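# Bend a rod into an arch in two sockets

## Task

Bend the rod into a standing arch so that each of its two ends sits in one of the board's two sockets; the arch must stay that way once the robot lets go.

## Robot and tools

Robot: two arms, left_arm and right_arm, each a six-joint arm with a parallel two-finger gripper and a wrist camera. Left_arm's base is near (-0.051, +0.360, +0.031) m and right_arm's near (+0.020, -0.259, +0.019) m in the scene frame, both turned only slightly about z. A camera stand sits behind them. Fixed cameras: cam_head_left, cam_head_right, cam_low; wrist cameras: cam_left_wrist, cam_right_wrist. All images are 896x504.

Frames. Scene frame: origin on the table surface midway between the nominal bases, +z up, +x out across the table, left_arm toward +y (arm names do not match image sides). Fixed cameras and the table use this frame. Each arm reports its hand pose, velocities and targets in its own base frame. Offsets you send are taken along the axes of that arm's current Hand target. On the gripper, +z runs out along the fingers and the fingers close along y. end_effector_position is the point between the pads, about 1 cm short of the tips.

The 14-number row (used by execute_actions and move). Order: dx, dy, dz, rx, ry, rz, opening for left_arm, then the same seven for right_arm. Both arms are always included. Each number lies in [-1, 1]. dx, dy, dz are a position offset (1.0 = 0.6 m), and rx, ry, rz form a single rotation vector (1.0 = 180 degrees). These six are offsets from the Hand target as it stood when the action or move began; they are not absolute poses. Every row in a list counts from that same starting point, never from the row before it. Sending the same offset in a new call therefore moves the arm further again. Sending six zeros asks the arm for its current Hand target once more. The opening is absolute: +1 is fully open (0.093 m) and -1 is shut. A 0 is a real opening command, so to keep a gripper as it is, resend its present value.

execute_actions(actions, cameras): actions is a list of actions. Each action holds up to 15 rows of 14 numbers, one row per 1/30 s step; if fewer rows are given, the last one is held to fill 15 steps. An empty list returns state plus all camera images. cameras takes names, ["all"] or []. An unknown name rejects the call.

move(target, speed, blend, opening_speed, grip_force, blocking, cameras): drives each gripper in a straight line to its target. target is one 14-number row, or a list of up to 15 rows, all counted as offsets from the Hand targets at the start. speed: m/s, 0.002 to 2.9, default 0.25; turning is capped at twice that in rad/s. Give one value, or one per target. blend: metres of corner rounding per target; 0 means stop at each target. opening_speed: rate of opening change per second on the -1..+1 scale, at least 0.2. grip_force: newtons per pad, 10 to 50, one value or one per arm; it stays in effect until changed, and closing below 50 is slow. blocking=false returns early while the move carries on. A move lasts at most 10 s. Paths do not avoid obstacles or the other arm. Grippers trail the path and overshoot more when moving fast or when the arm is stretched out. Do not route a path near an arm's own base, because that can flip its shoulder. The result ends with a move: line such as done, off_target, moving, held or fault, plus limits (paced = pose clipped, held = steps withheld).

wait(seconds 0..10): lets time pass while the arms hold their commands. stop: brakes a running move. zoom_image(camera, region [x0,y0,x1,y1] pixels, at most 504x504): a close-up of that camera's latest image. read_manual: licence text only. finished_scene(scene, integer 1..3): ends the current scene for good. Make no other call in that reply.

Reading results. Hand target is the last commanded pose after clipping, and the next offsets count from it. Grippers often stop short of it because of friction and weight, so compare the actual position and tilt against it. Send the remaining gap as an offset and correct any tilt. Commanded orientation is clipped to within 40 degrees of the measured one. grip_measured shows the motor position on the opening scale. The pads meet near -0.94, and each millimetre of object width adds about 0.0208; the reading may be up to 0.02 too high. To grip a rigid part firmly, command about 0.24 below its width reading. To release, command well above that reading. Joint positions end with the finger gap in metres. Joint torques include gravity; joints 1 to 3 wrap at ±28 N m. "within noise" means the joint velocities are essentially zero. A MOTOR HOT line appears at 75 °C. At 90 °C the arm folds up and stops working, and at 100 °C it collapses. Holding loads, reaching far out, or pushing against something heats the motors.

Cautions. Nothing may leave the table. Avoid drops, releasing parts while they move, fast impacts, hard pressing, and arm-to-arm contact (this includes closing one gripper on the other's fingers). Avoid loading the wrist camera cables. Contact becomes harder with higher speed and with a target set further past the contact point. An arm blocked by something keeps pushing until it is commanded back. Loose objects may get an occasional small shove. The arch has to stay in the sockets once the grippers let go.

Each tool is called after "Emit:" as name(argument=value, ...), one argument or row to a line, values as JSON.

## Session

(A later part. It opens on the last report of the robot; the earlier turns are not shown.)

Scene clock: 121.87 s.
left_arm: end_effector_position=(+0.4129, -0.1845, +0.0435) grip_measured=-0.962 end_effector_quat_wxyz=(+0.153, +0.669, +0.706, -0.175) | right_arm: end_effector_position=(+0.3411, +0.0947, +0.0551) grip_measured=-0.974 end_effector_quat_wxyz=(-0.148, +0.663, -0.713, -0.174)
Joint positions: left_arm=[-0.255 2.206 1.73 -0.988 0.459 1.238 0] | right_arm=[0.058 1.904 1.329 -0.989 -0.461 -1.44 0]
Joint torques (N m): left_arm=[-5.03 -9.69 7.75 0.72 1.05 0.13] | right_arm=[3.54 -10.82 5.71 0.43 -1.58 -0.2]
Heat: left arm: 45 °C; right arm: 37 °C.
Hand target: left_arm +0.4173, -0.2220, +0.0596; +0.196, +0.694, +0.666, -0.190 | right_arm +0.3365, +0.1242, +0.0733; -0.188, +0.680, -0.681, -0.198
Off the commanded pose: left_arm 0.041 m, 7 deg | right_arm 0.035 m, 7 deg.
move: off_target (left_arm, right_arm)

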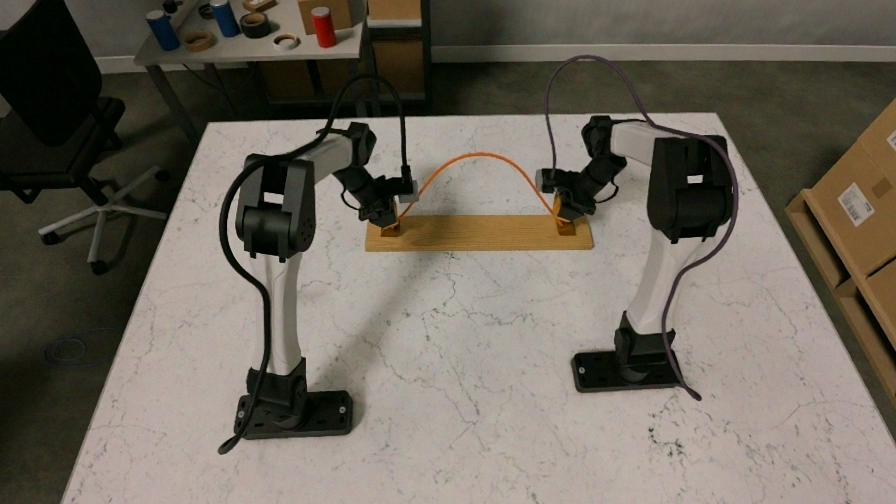

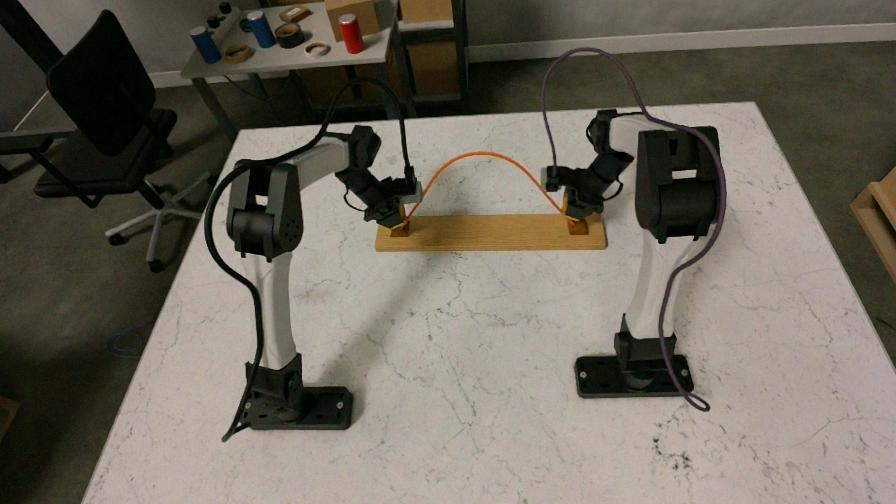

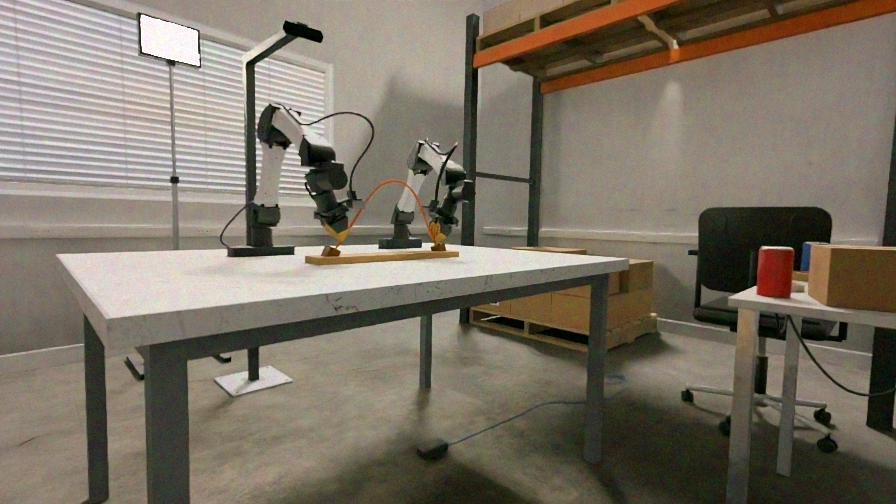

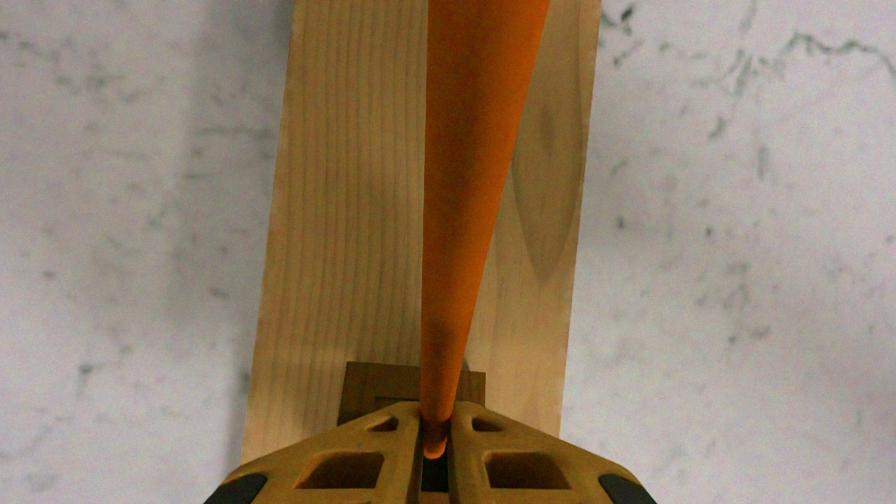

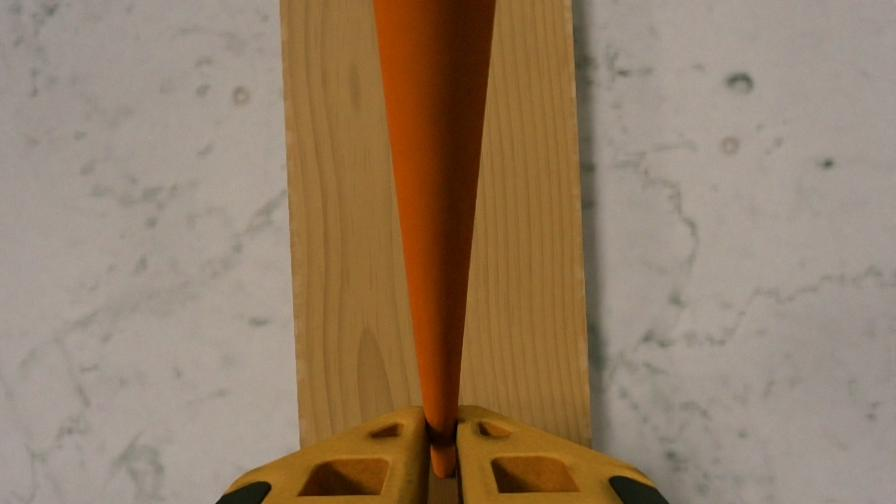

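Emit:
move(
  target=[0.032,-0.001,0.0233,0,0,0,-1,0.032,0,0.0233,0,0,0,-1],
  cameras=["all"],
  speed=0.04,
)

Emit:
zoom_image(
  camera="cam_low",
  region=[310, 210, 460, 270],
)

Emit:
zoom_image(
  camera="cam_head_left",
  region=[355, 180, 425, 250],
)

Emit:
zoom_image(
  camera="cam_head_right",
  region=[540, 180, 620, 260],
)

Scene clock: 126.50 s.
left_arm: end_effector_position=(+0.4209, -0.1872, +0.0420) grip_measured=-0.962 end_effector_quat_wxyz=(+0.177, +0.676, +0.694, -0.171) | right_arm: end_effector_position=(+0.3382, +0.0932, +0.0511) grip_measured=-0.974 end_effector_quat_wxyz=(-0.162, +0.665, -0.706, -0.181)
Joint positions: left_arm=[-0.25 2.206 1.714 -0.93 0.477 1.258 0] | right_arm=[0.041 1.897 1.292 -0.959 -0.491 -1.469 0]
Joint torques (N m): left_arm=[-3.64 -8.14 4.46 0.89 0.9 0.13] | right_arm=[3.02 -7.97 4.12 0.76 -1.23 -0.24]
Heat: left arm: 45 °C; right arm: 37 °C.
Hand target: left_arm +0.4175, -0.2129, +0.0376; +0.196, +0.694, +0.666, -0.190 | right_arm +0.3362, +0.1152, +0.0514; -0.188, +0.679, -0.681, -0.198
Off the commanded pose: left_arm 0.026 m, 5 deg | right_arm 0.022 m, 5 deg.
move: off_target (left_arm, right_arm)

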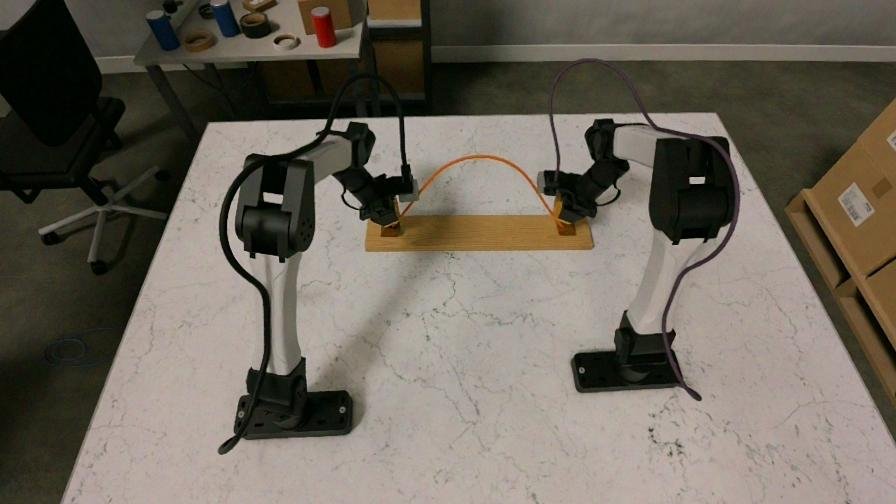

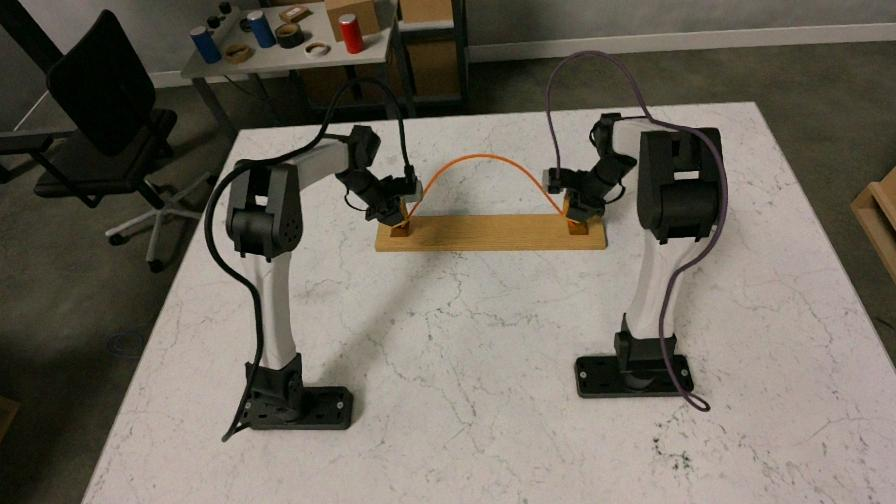

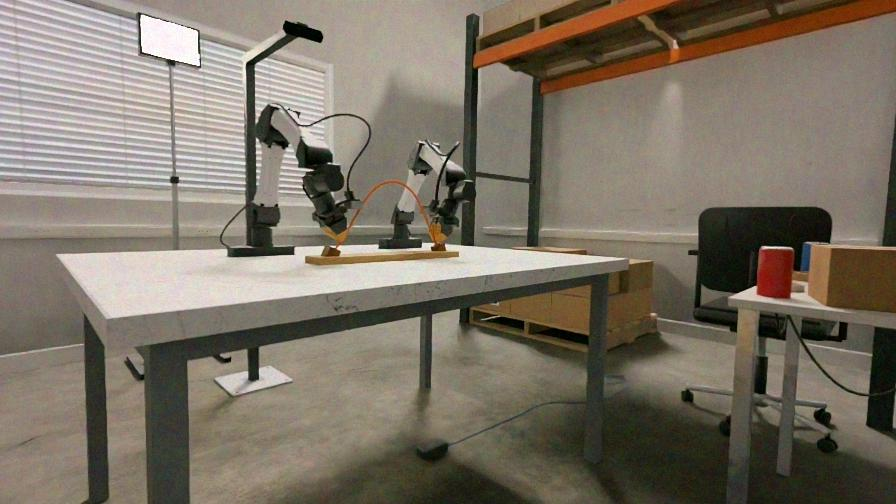

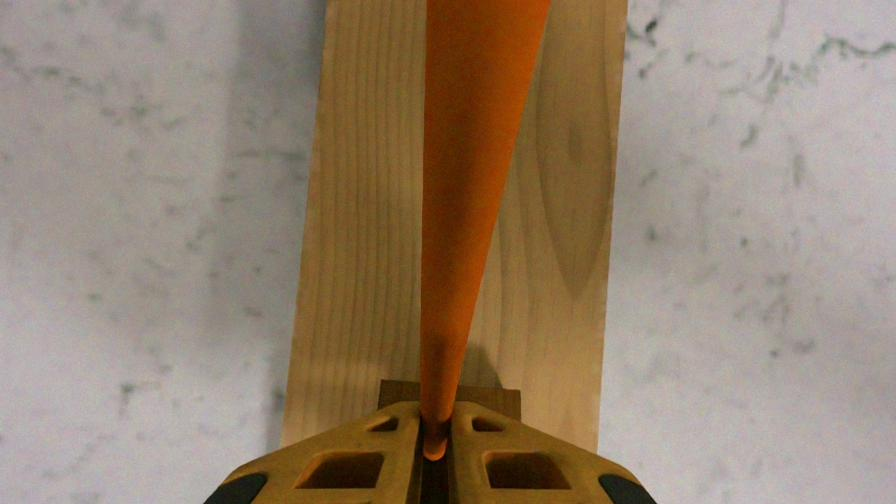

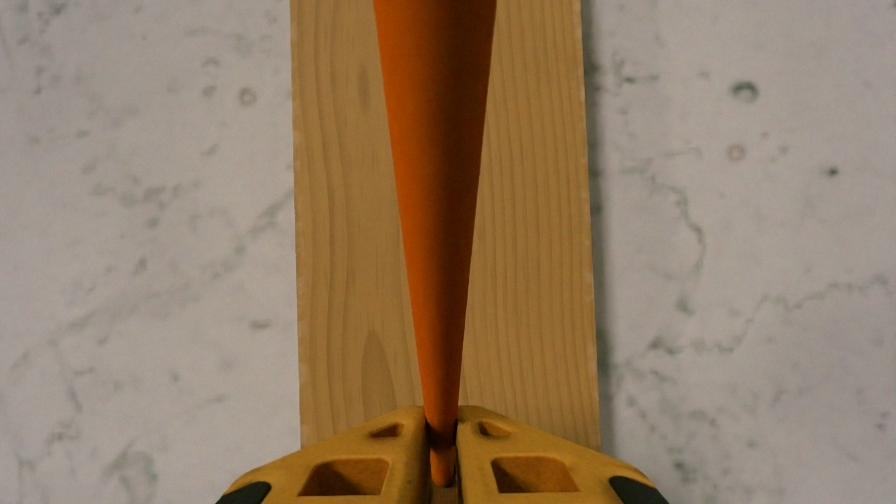

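Scaled by 3.360.

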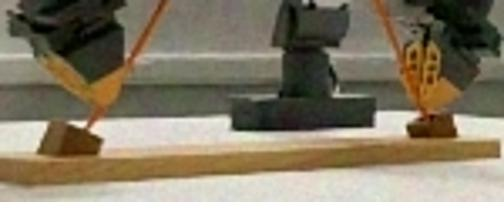

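Scaled by 7.200.

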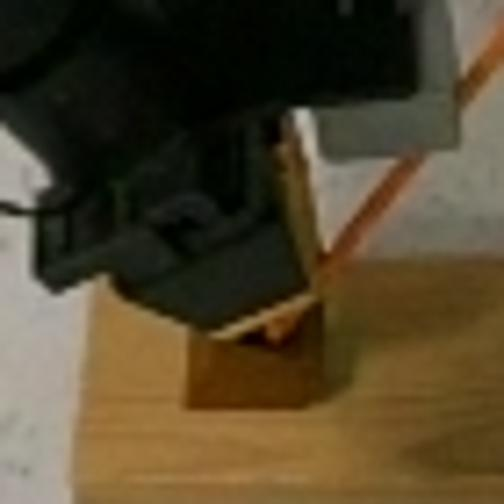

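Scaled by 6.300.

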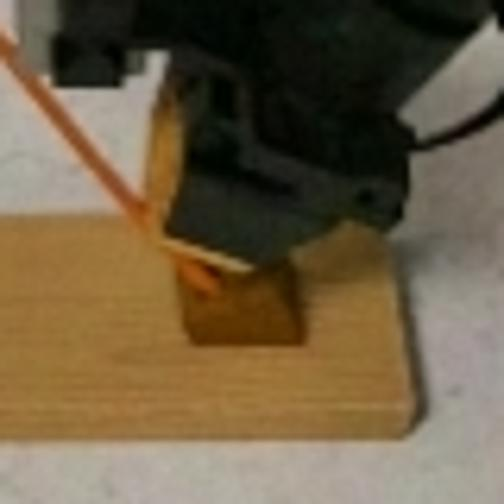

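Emit:
move(
  target=[0.025,0,0.008,0,0,0,-1,0.025,0,0.008,0,0,0,-1],
  cameras=["all"],
  speed=0.04,
)

Emit:
zoom_image(
  camera="cam_head_left",
  region=[355, 180, 425, 250],
)

Emit:
zoom_image(
  camera="cam_head_right",
  region=[540, 180, 620, 260],
)

Emit:
zoom_image(
  camera="cam_left_wrist",
  region=[360, 340, 520, 500],
)

Emit:
zoom_image(
  camera="cam_right_wrist",
  region=[360, 340, 520, 500],
)

Scene clock: 130.73 s.
left_arm: end_effector_position=(+0.4220, -0.1883, +0.0401) grip_measured=-0.962 end_effector_quat_wxyz=(+0.195, +0.679, +0.684, -0.183) | right_arm: end_effector_position=(+0.3381, +0.0918, +0.0505) grip_measured=-0.974 end_effector_quat_wxyz=(-0.178, +0.666, -0.699, -0.191)
Joint positions: left_arm=[-0.238 2.206 1.691 -0.896 0.519 1.284 0] | right_arm=[0.02 1.897 1.276 -0.945 -0.529 -1.501 0]
Joint torques (N m): left_arm=[-2.54 -7.36 3.75 0.88 0.53 0.13] | right_arm=[2.39 -6.35 3.28 0.87 -0.84 -0.21]
Heat: left arm: 46 °C; right arm: 36 °C.
Hand target: left_arm +0.4180, -0.2027, +0.0257; +0.196, +0.694, +0.666, -0.190 | right_arm +0.3361, +0.1049, +0.0394; -0.188, +0.679, -0.681, -0.198
Off the commanded pose: left_arm 0.021 m, 3 deg | right_arm 0.017 m, 3 deg.
move: off_target (left_arm, right_arm)

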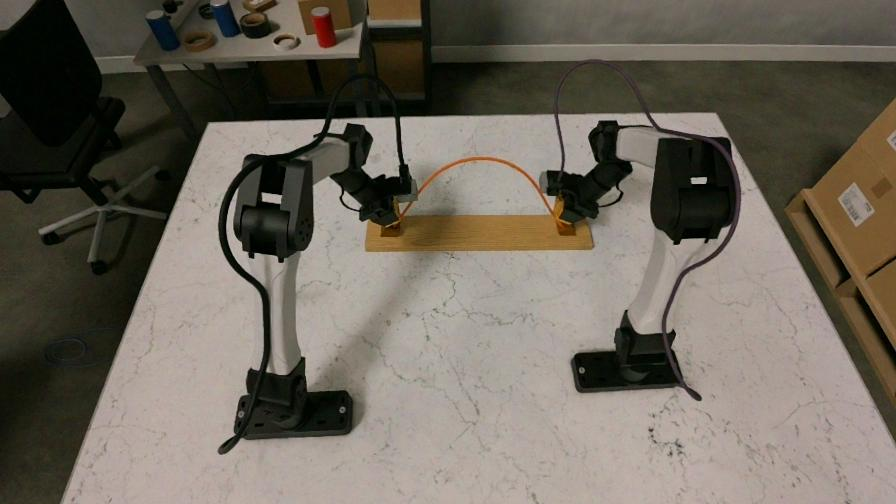

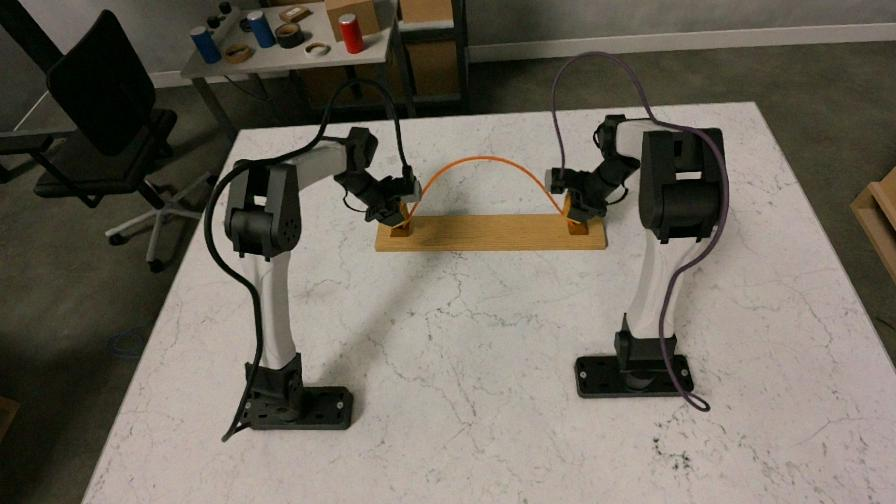

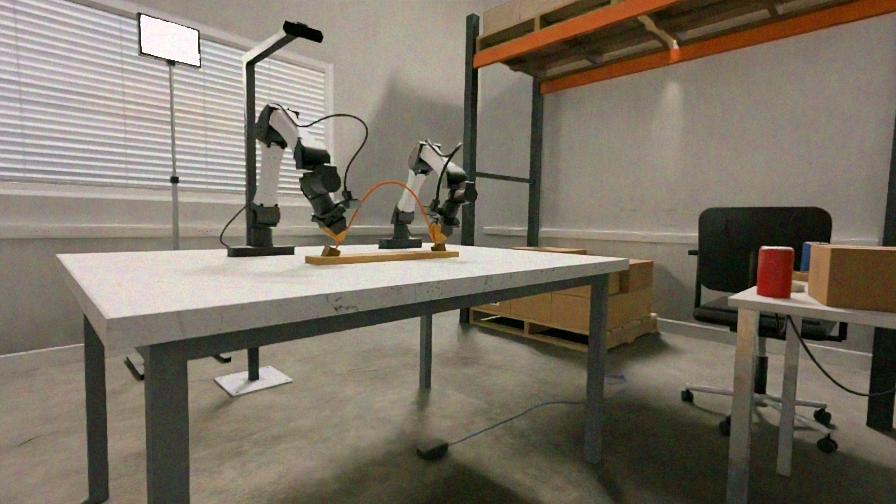

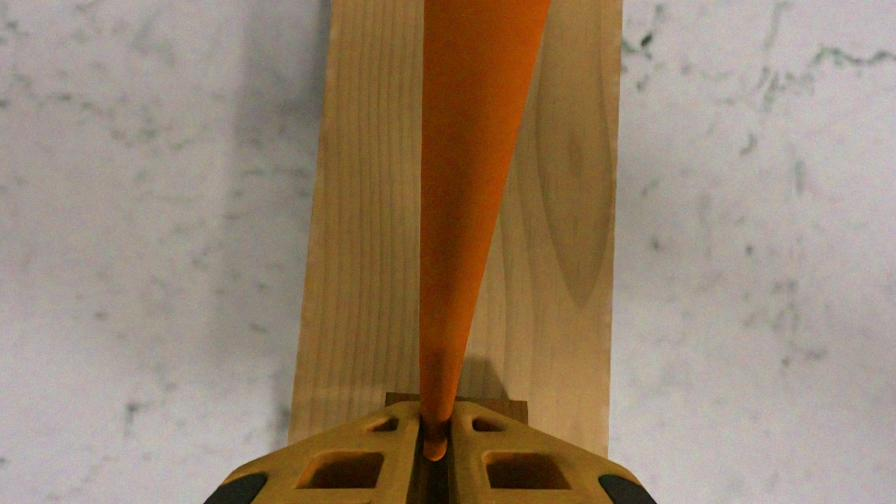

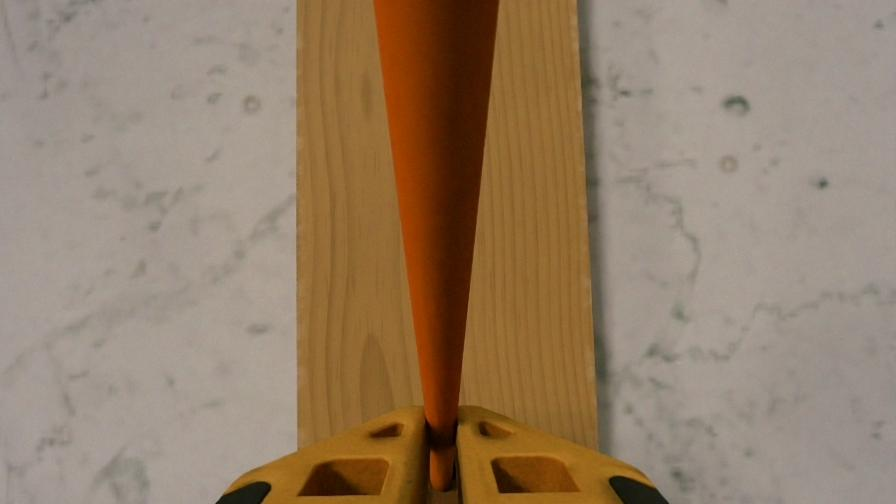

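Scaled by 7.200.

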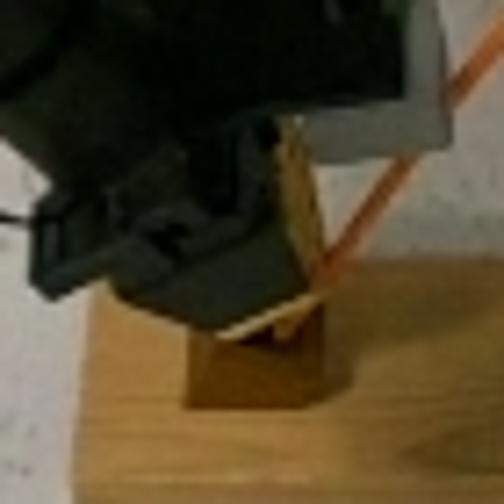

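Scaled by 6.300.

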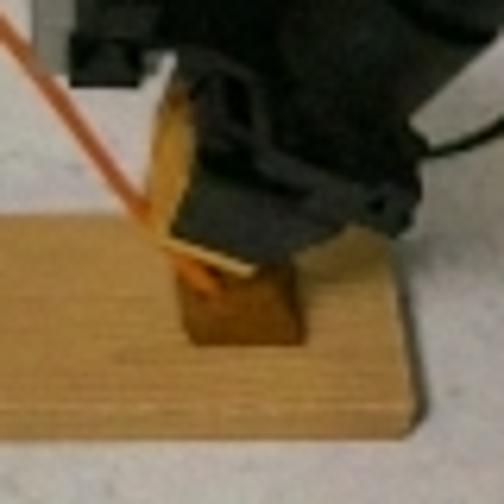

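Scaled by 3.150.

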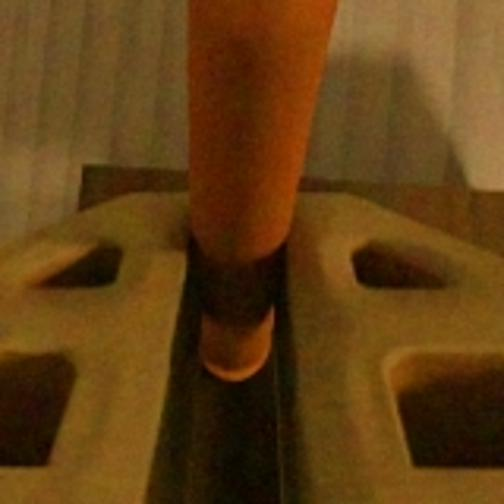

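Scaled by 3.150.

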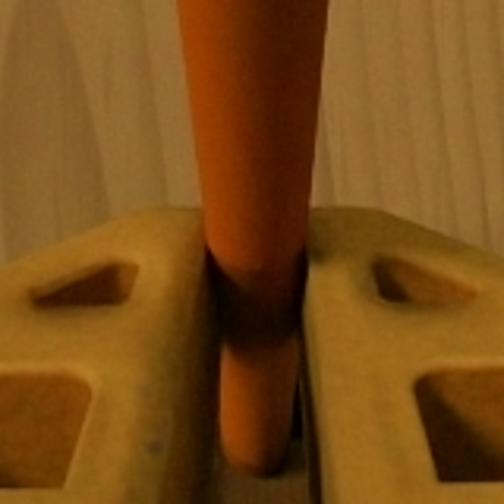

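Emit:
zoom_image(
  camera="cam_low",
  region=[315, 225, 355, 265],
)

Emit:
zoom_image(
  camera="cam_low",
  region=[420, 220, 460, 260],
)

Emit:
zoom_image(
  camera="cam_head_left",
  region=[545, 200, 595, 250],
)

Emit:
zoom_image(
  camera="cam_head_right",
  region=[385, 200, 435, 250],
)

Scaled by 12.600.

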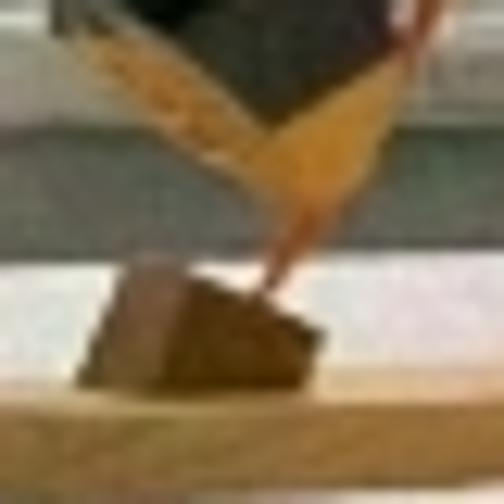

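Scaled by 12.600.

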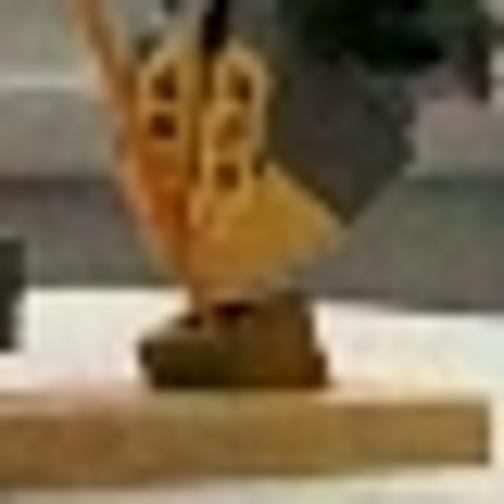

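Scaled by 10.080.

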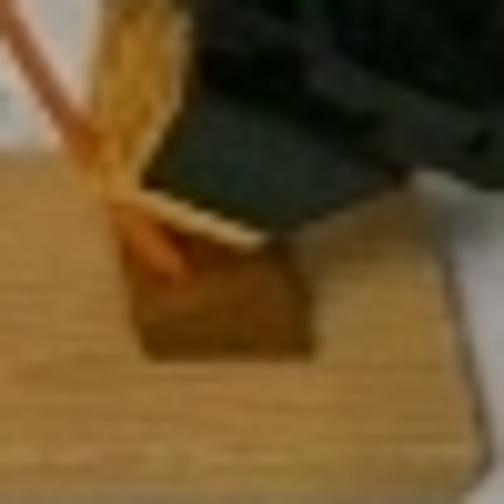

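Scaled by 10.080.

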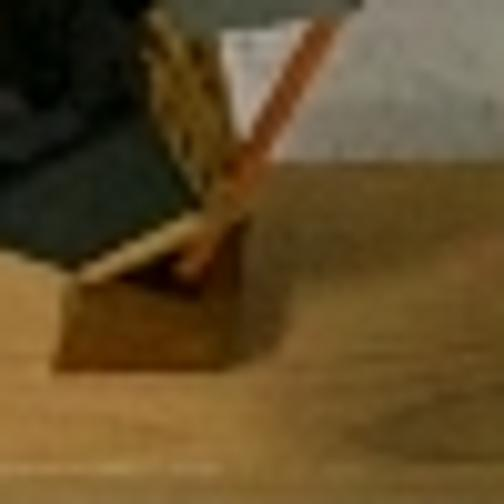

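Emit:
move(
  target=[-0.0505,0.002,-0.037,0,0,0,-1,-0.040,-0.009,-0.030,0,0,0,-1],
  cameras=["cam_head_left","cam_low","cam_left_wrist","cam_right_wrist"],
  speed=0.05,
)

Emit:
zoom_image(
  camera="cam_low",
  region=[315, 225, 355, 265],
)

Emit:
zoom_image(
  camera="cam_low",
  region=[420, 220, 460, 260],
)

Emit:
zoom_image(
  camera="cam_head_left",
  region=[545, 200, 595, 250],
)

Emit:
zoom_image(
  camera="cam_head_left",
  region=[370, 200, 420, 250],
)

Scene clock: 143.17 s.
left_arm: end_effector_position=(+0.4205, -0.1802, +0.0457) grip_measured=-0.962 end_effector_quat_wxyz=(+0.169, +0.676, +0.697, -0.170) | right_arm: end_effector_position=(+0.3384, +0.0901, +0.0543) grip_measured=-0.974 end_effector_quat_wxyz=(-0.166, +0.664, -0.705, -0.185)
Joint positions: left_arm=[-0.238 2.206 1.734 -0.969 0.469 1.272 0] | right_arm=[0.026 1.895 1.299 -0.974 -0.503 -1.485 0]
Joint torques (N m): left_arm=[-5.53 -9.58 7.69 0.54 0.97 -0.08] | right_arm=[4.18 -8.03 9.29 0.28 -1.13 0.03]
Heat: left arm: 45 °C; right arm: 35 °C.
Hand target: left_arm +0.4180, -0.2169, +0.0604; +0.196, +0.694, +0.666, -0.190 | right_arm +0.3419, +0.1159, +0.0673; -0.188, +0.680, -0.681, -0.198
Off the commanded pose: left_arm 0.040 m, 6 deg | right_arm 0.029 m, 4 deg.
move: off_target (left_arm, right_arm)
Images, in order (width x height): cam_head_left 896x504, cam_low 896x504, cam_left_wrist 896x504, cam_right_wrist 896x504.

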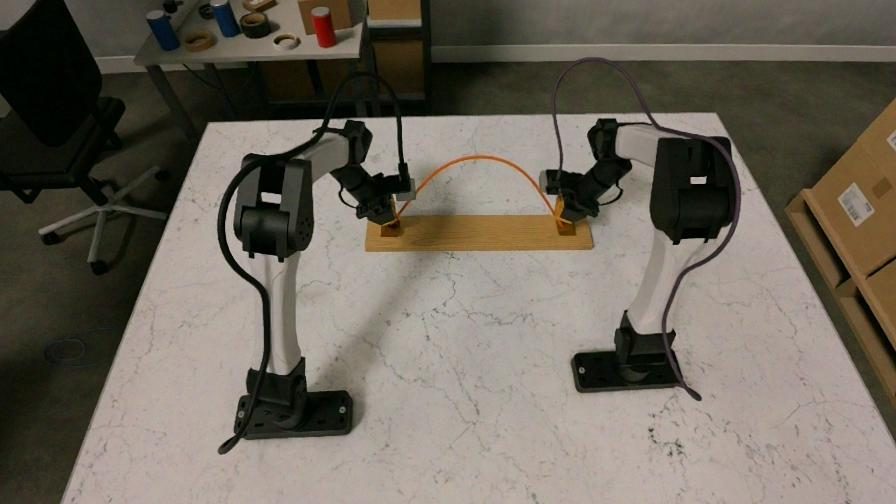

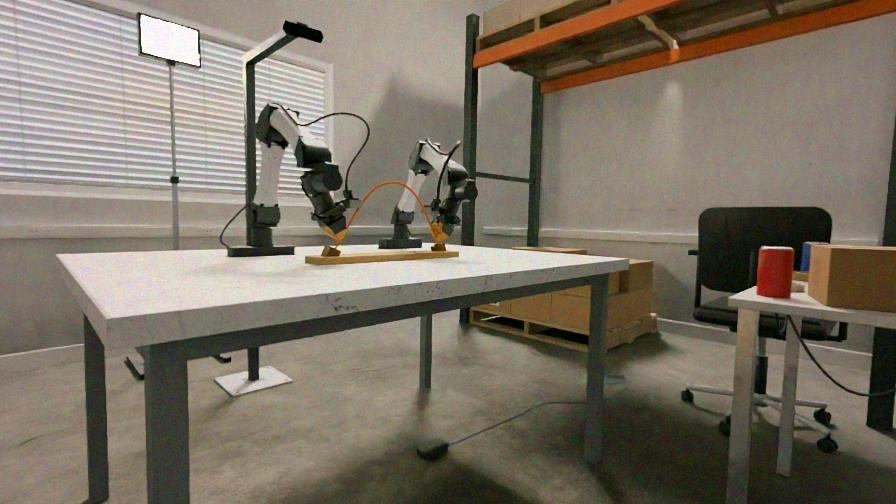

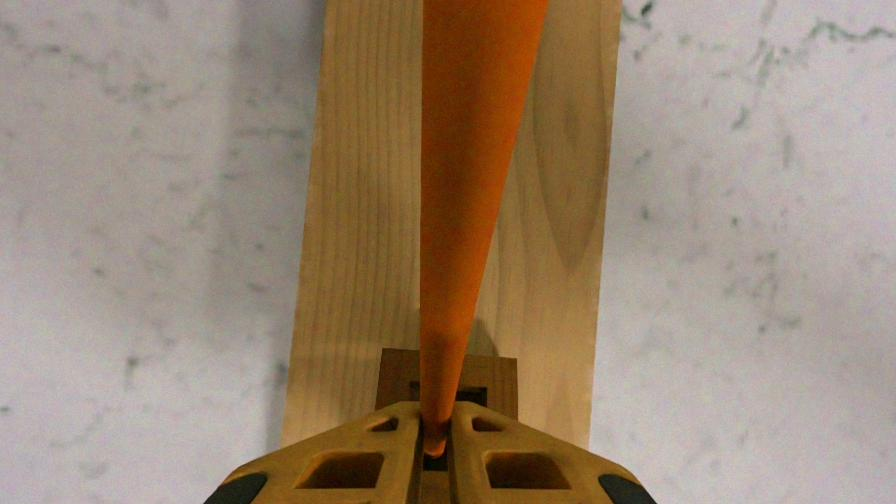

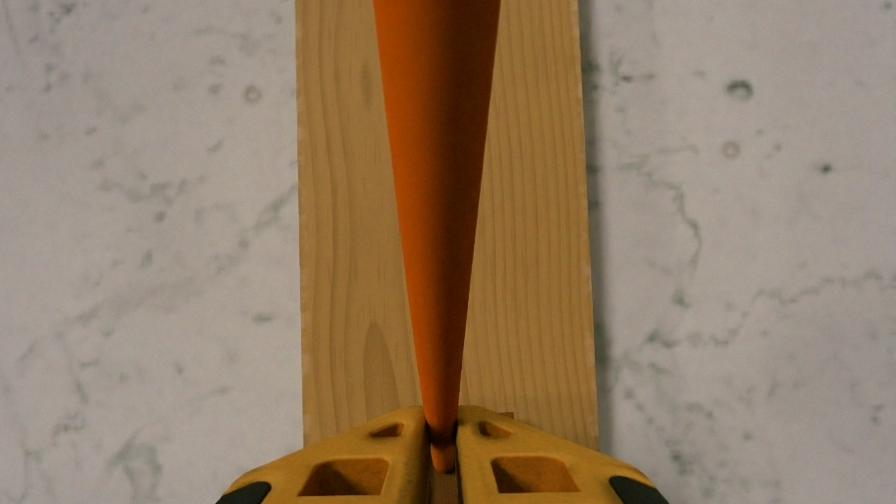

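Scaled by 12.600.

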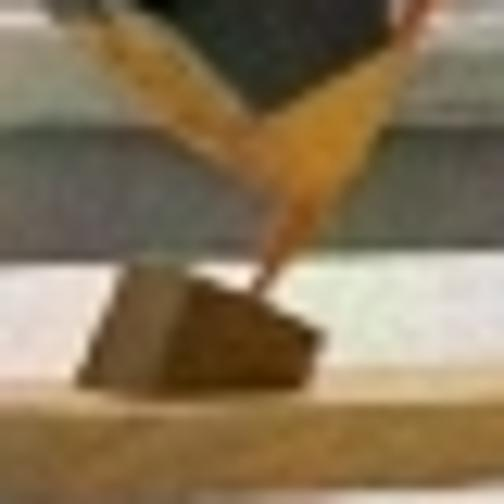

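Scaled by 12.600.

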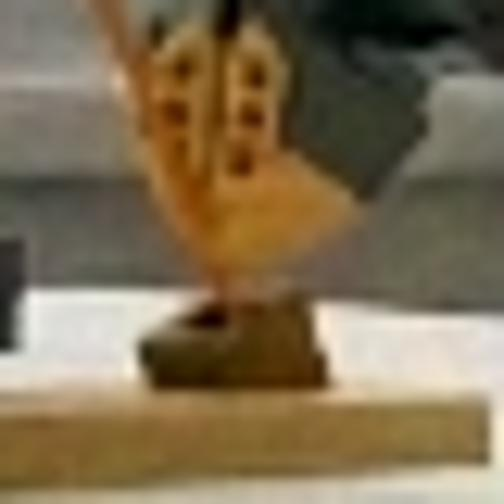

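Scaled by 10.080.

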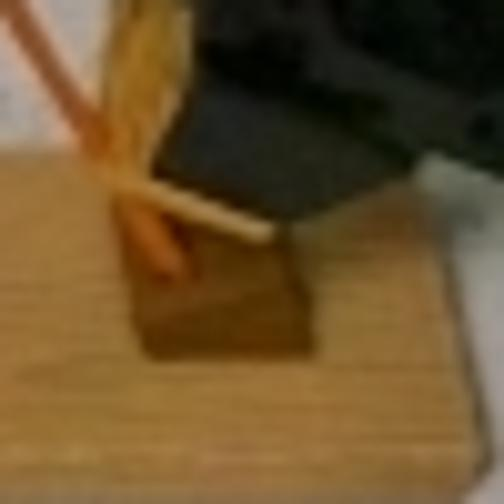

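Scaled by 10.080.

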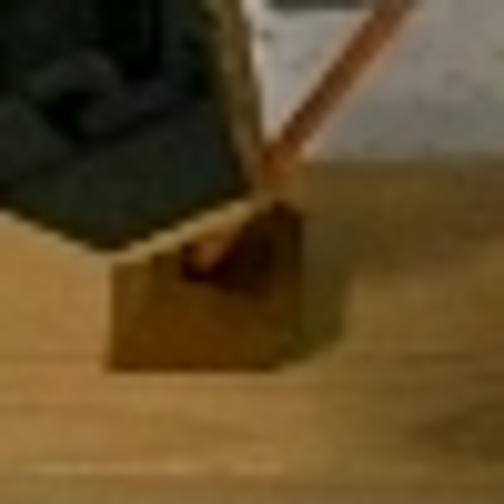

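Emit:
move(
  target=[0.0477,-0.002,0.039,0,0,0,-1,0.007,-0.0235,-0.0145,0,0,0,-1],
  cameras=["cam_head_left","cam_low","cam_left_wrist","cam_right_wrist"],
  speed=0.05,
)

Emit:
zoom_image(
  camera="cam_low",
  region=[315, 225, 355, 265],
)

Emit:
zoom_image(
  camera="cam_low",
  region=[420, 220, 460, 260],
)

Emit:
zoom_image(
  camera="cam_head_left",
  region=[545, 200, 595, 250],
)

Emit:
zoom_image(
  camera="cam_head_left",
  region=[370, 200, 420, 250],
)

Scene clock: 148.07 s.
left_arm: end_effector_position=(+0.4229, -0.1883, +0.0402) grip_measured=-0.962 end_effector_quat_wxyz=(+0.195, +0.677, +0.686, -0.183) | right_arm: end_effector_position=(+0.3475, +0.0870, +0.0641) grip_measured=-0.974 end_effector_quat_wxyz=(-0.158, +0.671, -0.703, -0.177)
Joint positions: left_arm=[-0.238 2.206 1.691 -0.892 0.519 1.276 0] | right_arm=[0.026 1.917 1.377 -1.035 -0.48 -1.499 0]
Joint torques (N m): left_arm=[-3.08 -7.24 3.77 0.89 0.54 0.13] | right_arm=[2.17 -6.22 10.03 0.36 -1.36 -0.17]
Heat: left arm: 46 °C; right arm: 36 °C.
Hand target: left_arm +0.4179, -0.2048, +0.0255; +0.196, +0.694, +0.666, -0.190 | right_arm +0.3560, +0.1078, +0.0724; -0.188, +0.680, -0.681, -0.198
Off the commanded pose: left_arm 0.023 m, 3 deg | right_arm 0.024 m, 5 deg.
move: off_target (left_arm, right_arm)
Images, in order (width x height): cam_head_left 896x504, cam_low 896x504, cam_left_wrist 896x504, cam_right_wrist 896x504.

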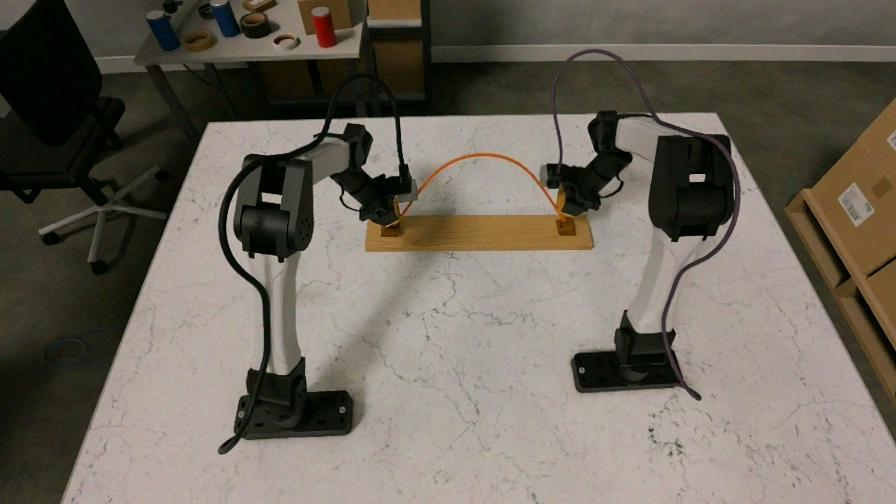

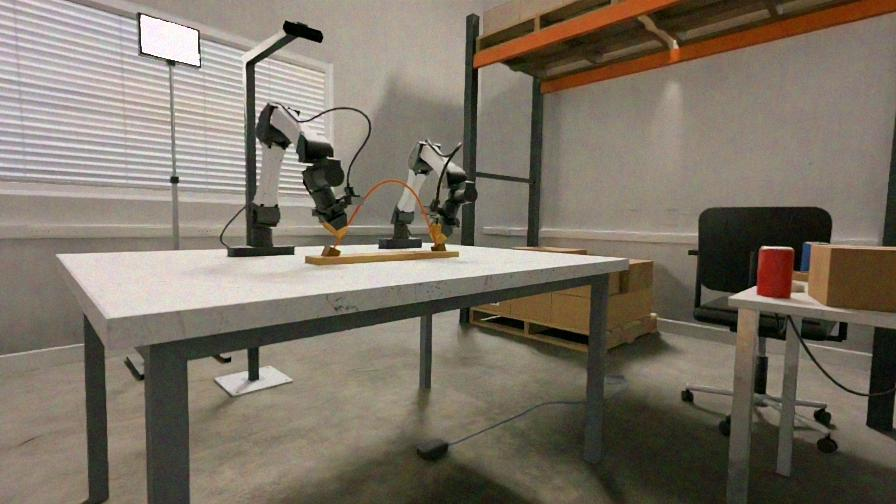

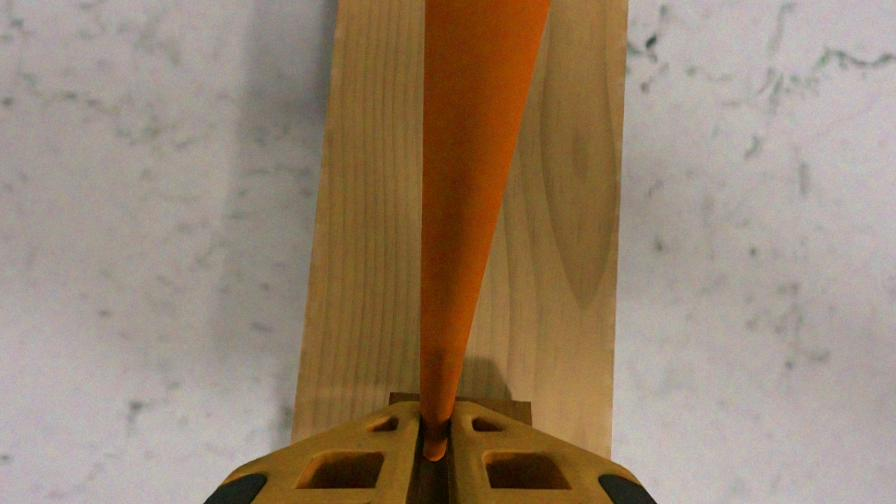

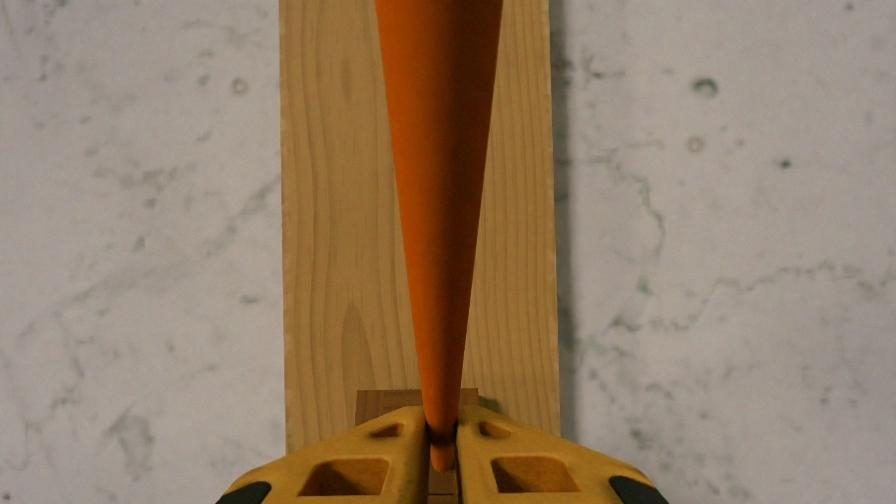

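Scaled by 12.600.

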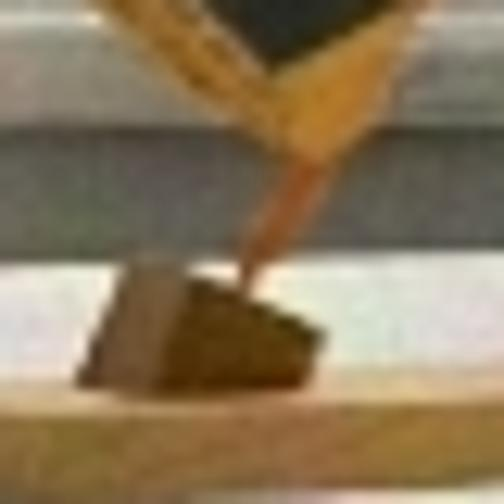

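Scaled by 12.600.

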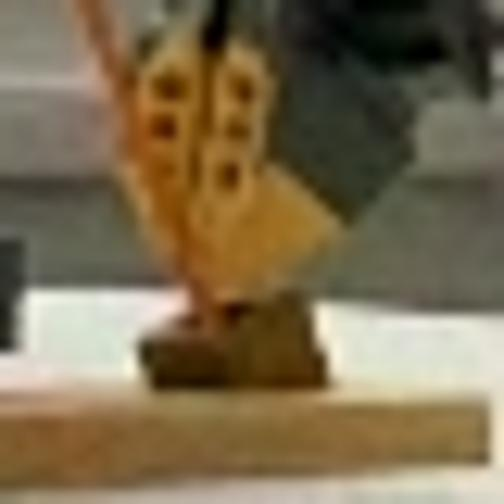

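Scaled by 10.080.

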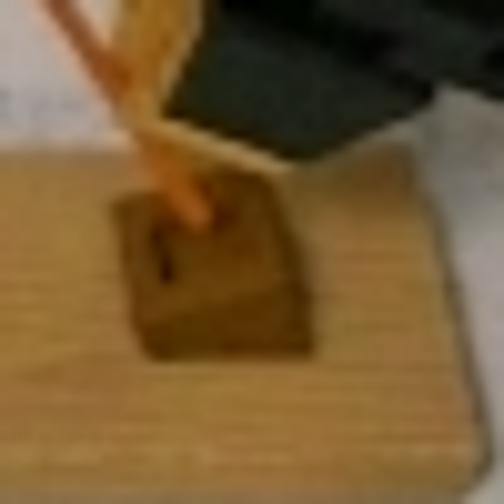

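Scaled by 10.080.

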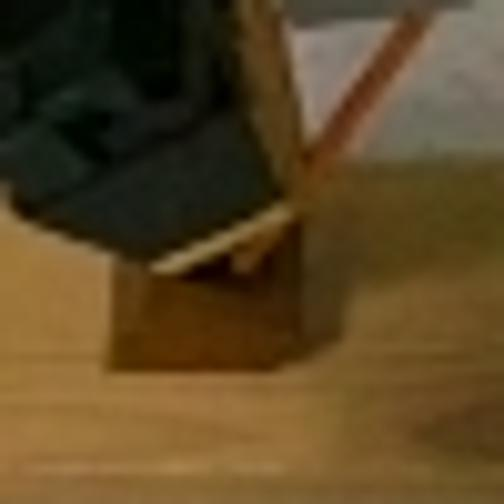

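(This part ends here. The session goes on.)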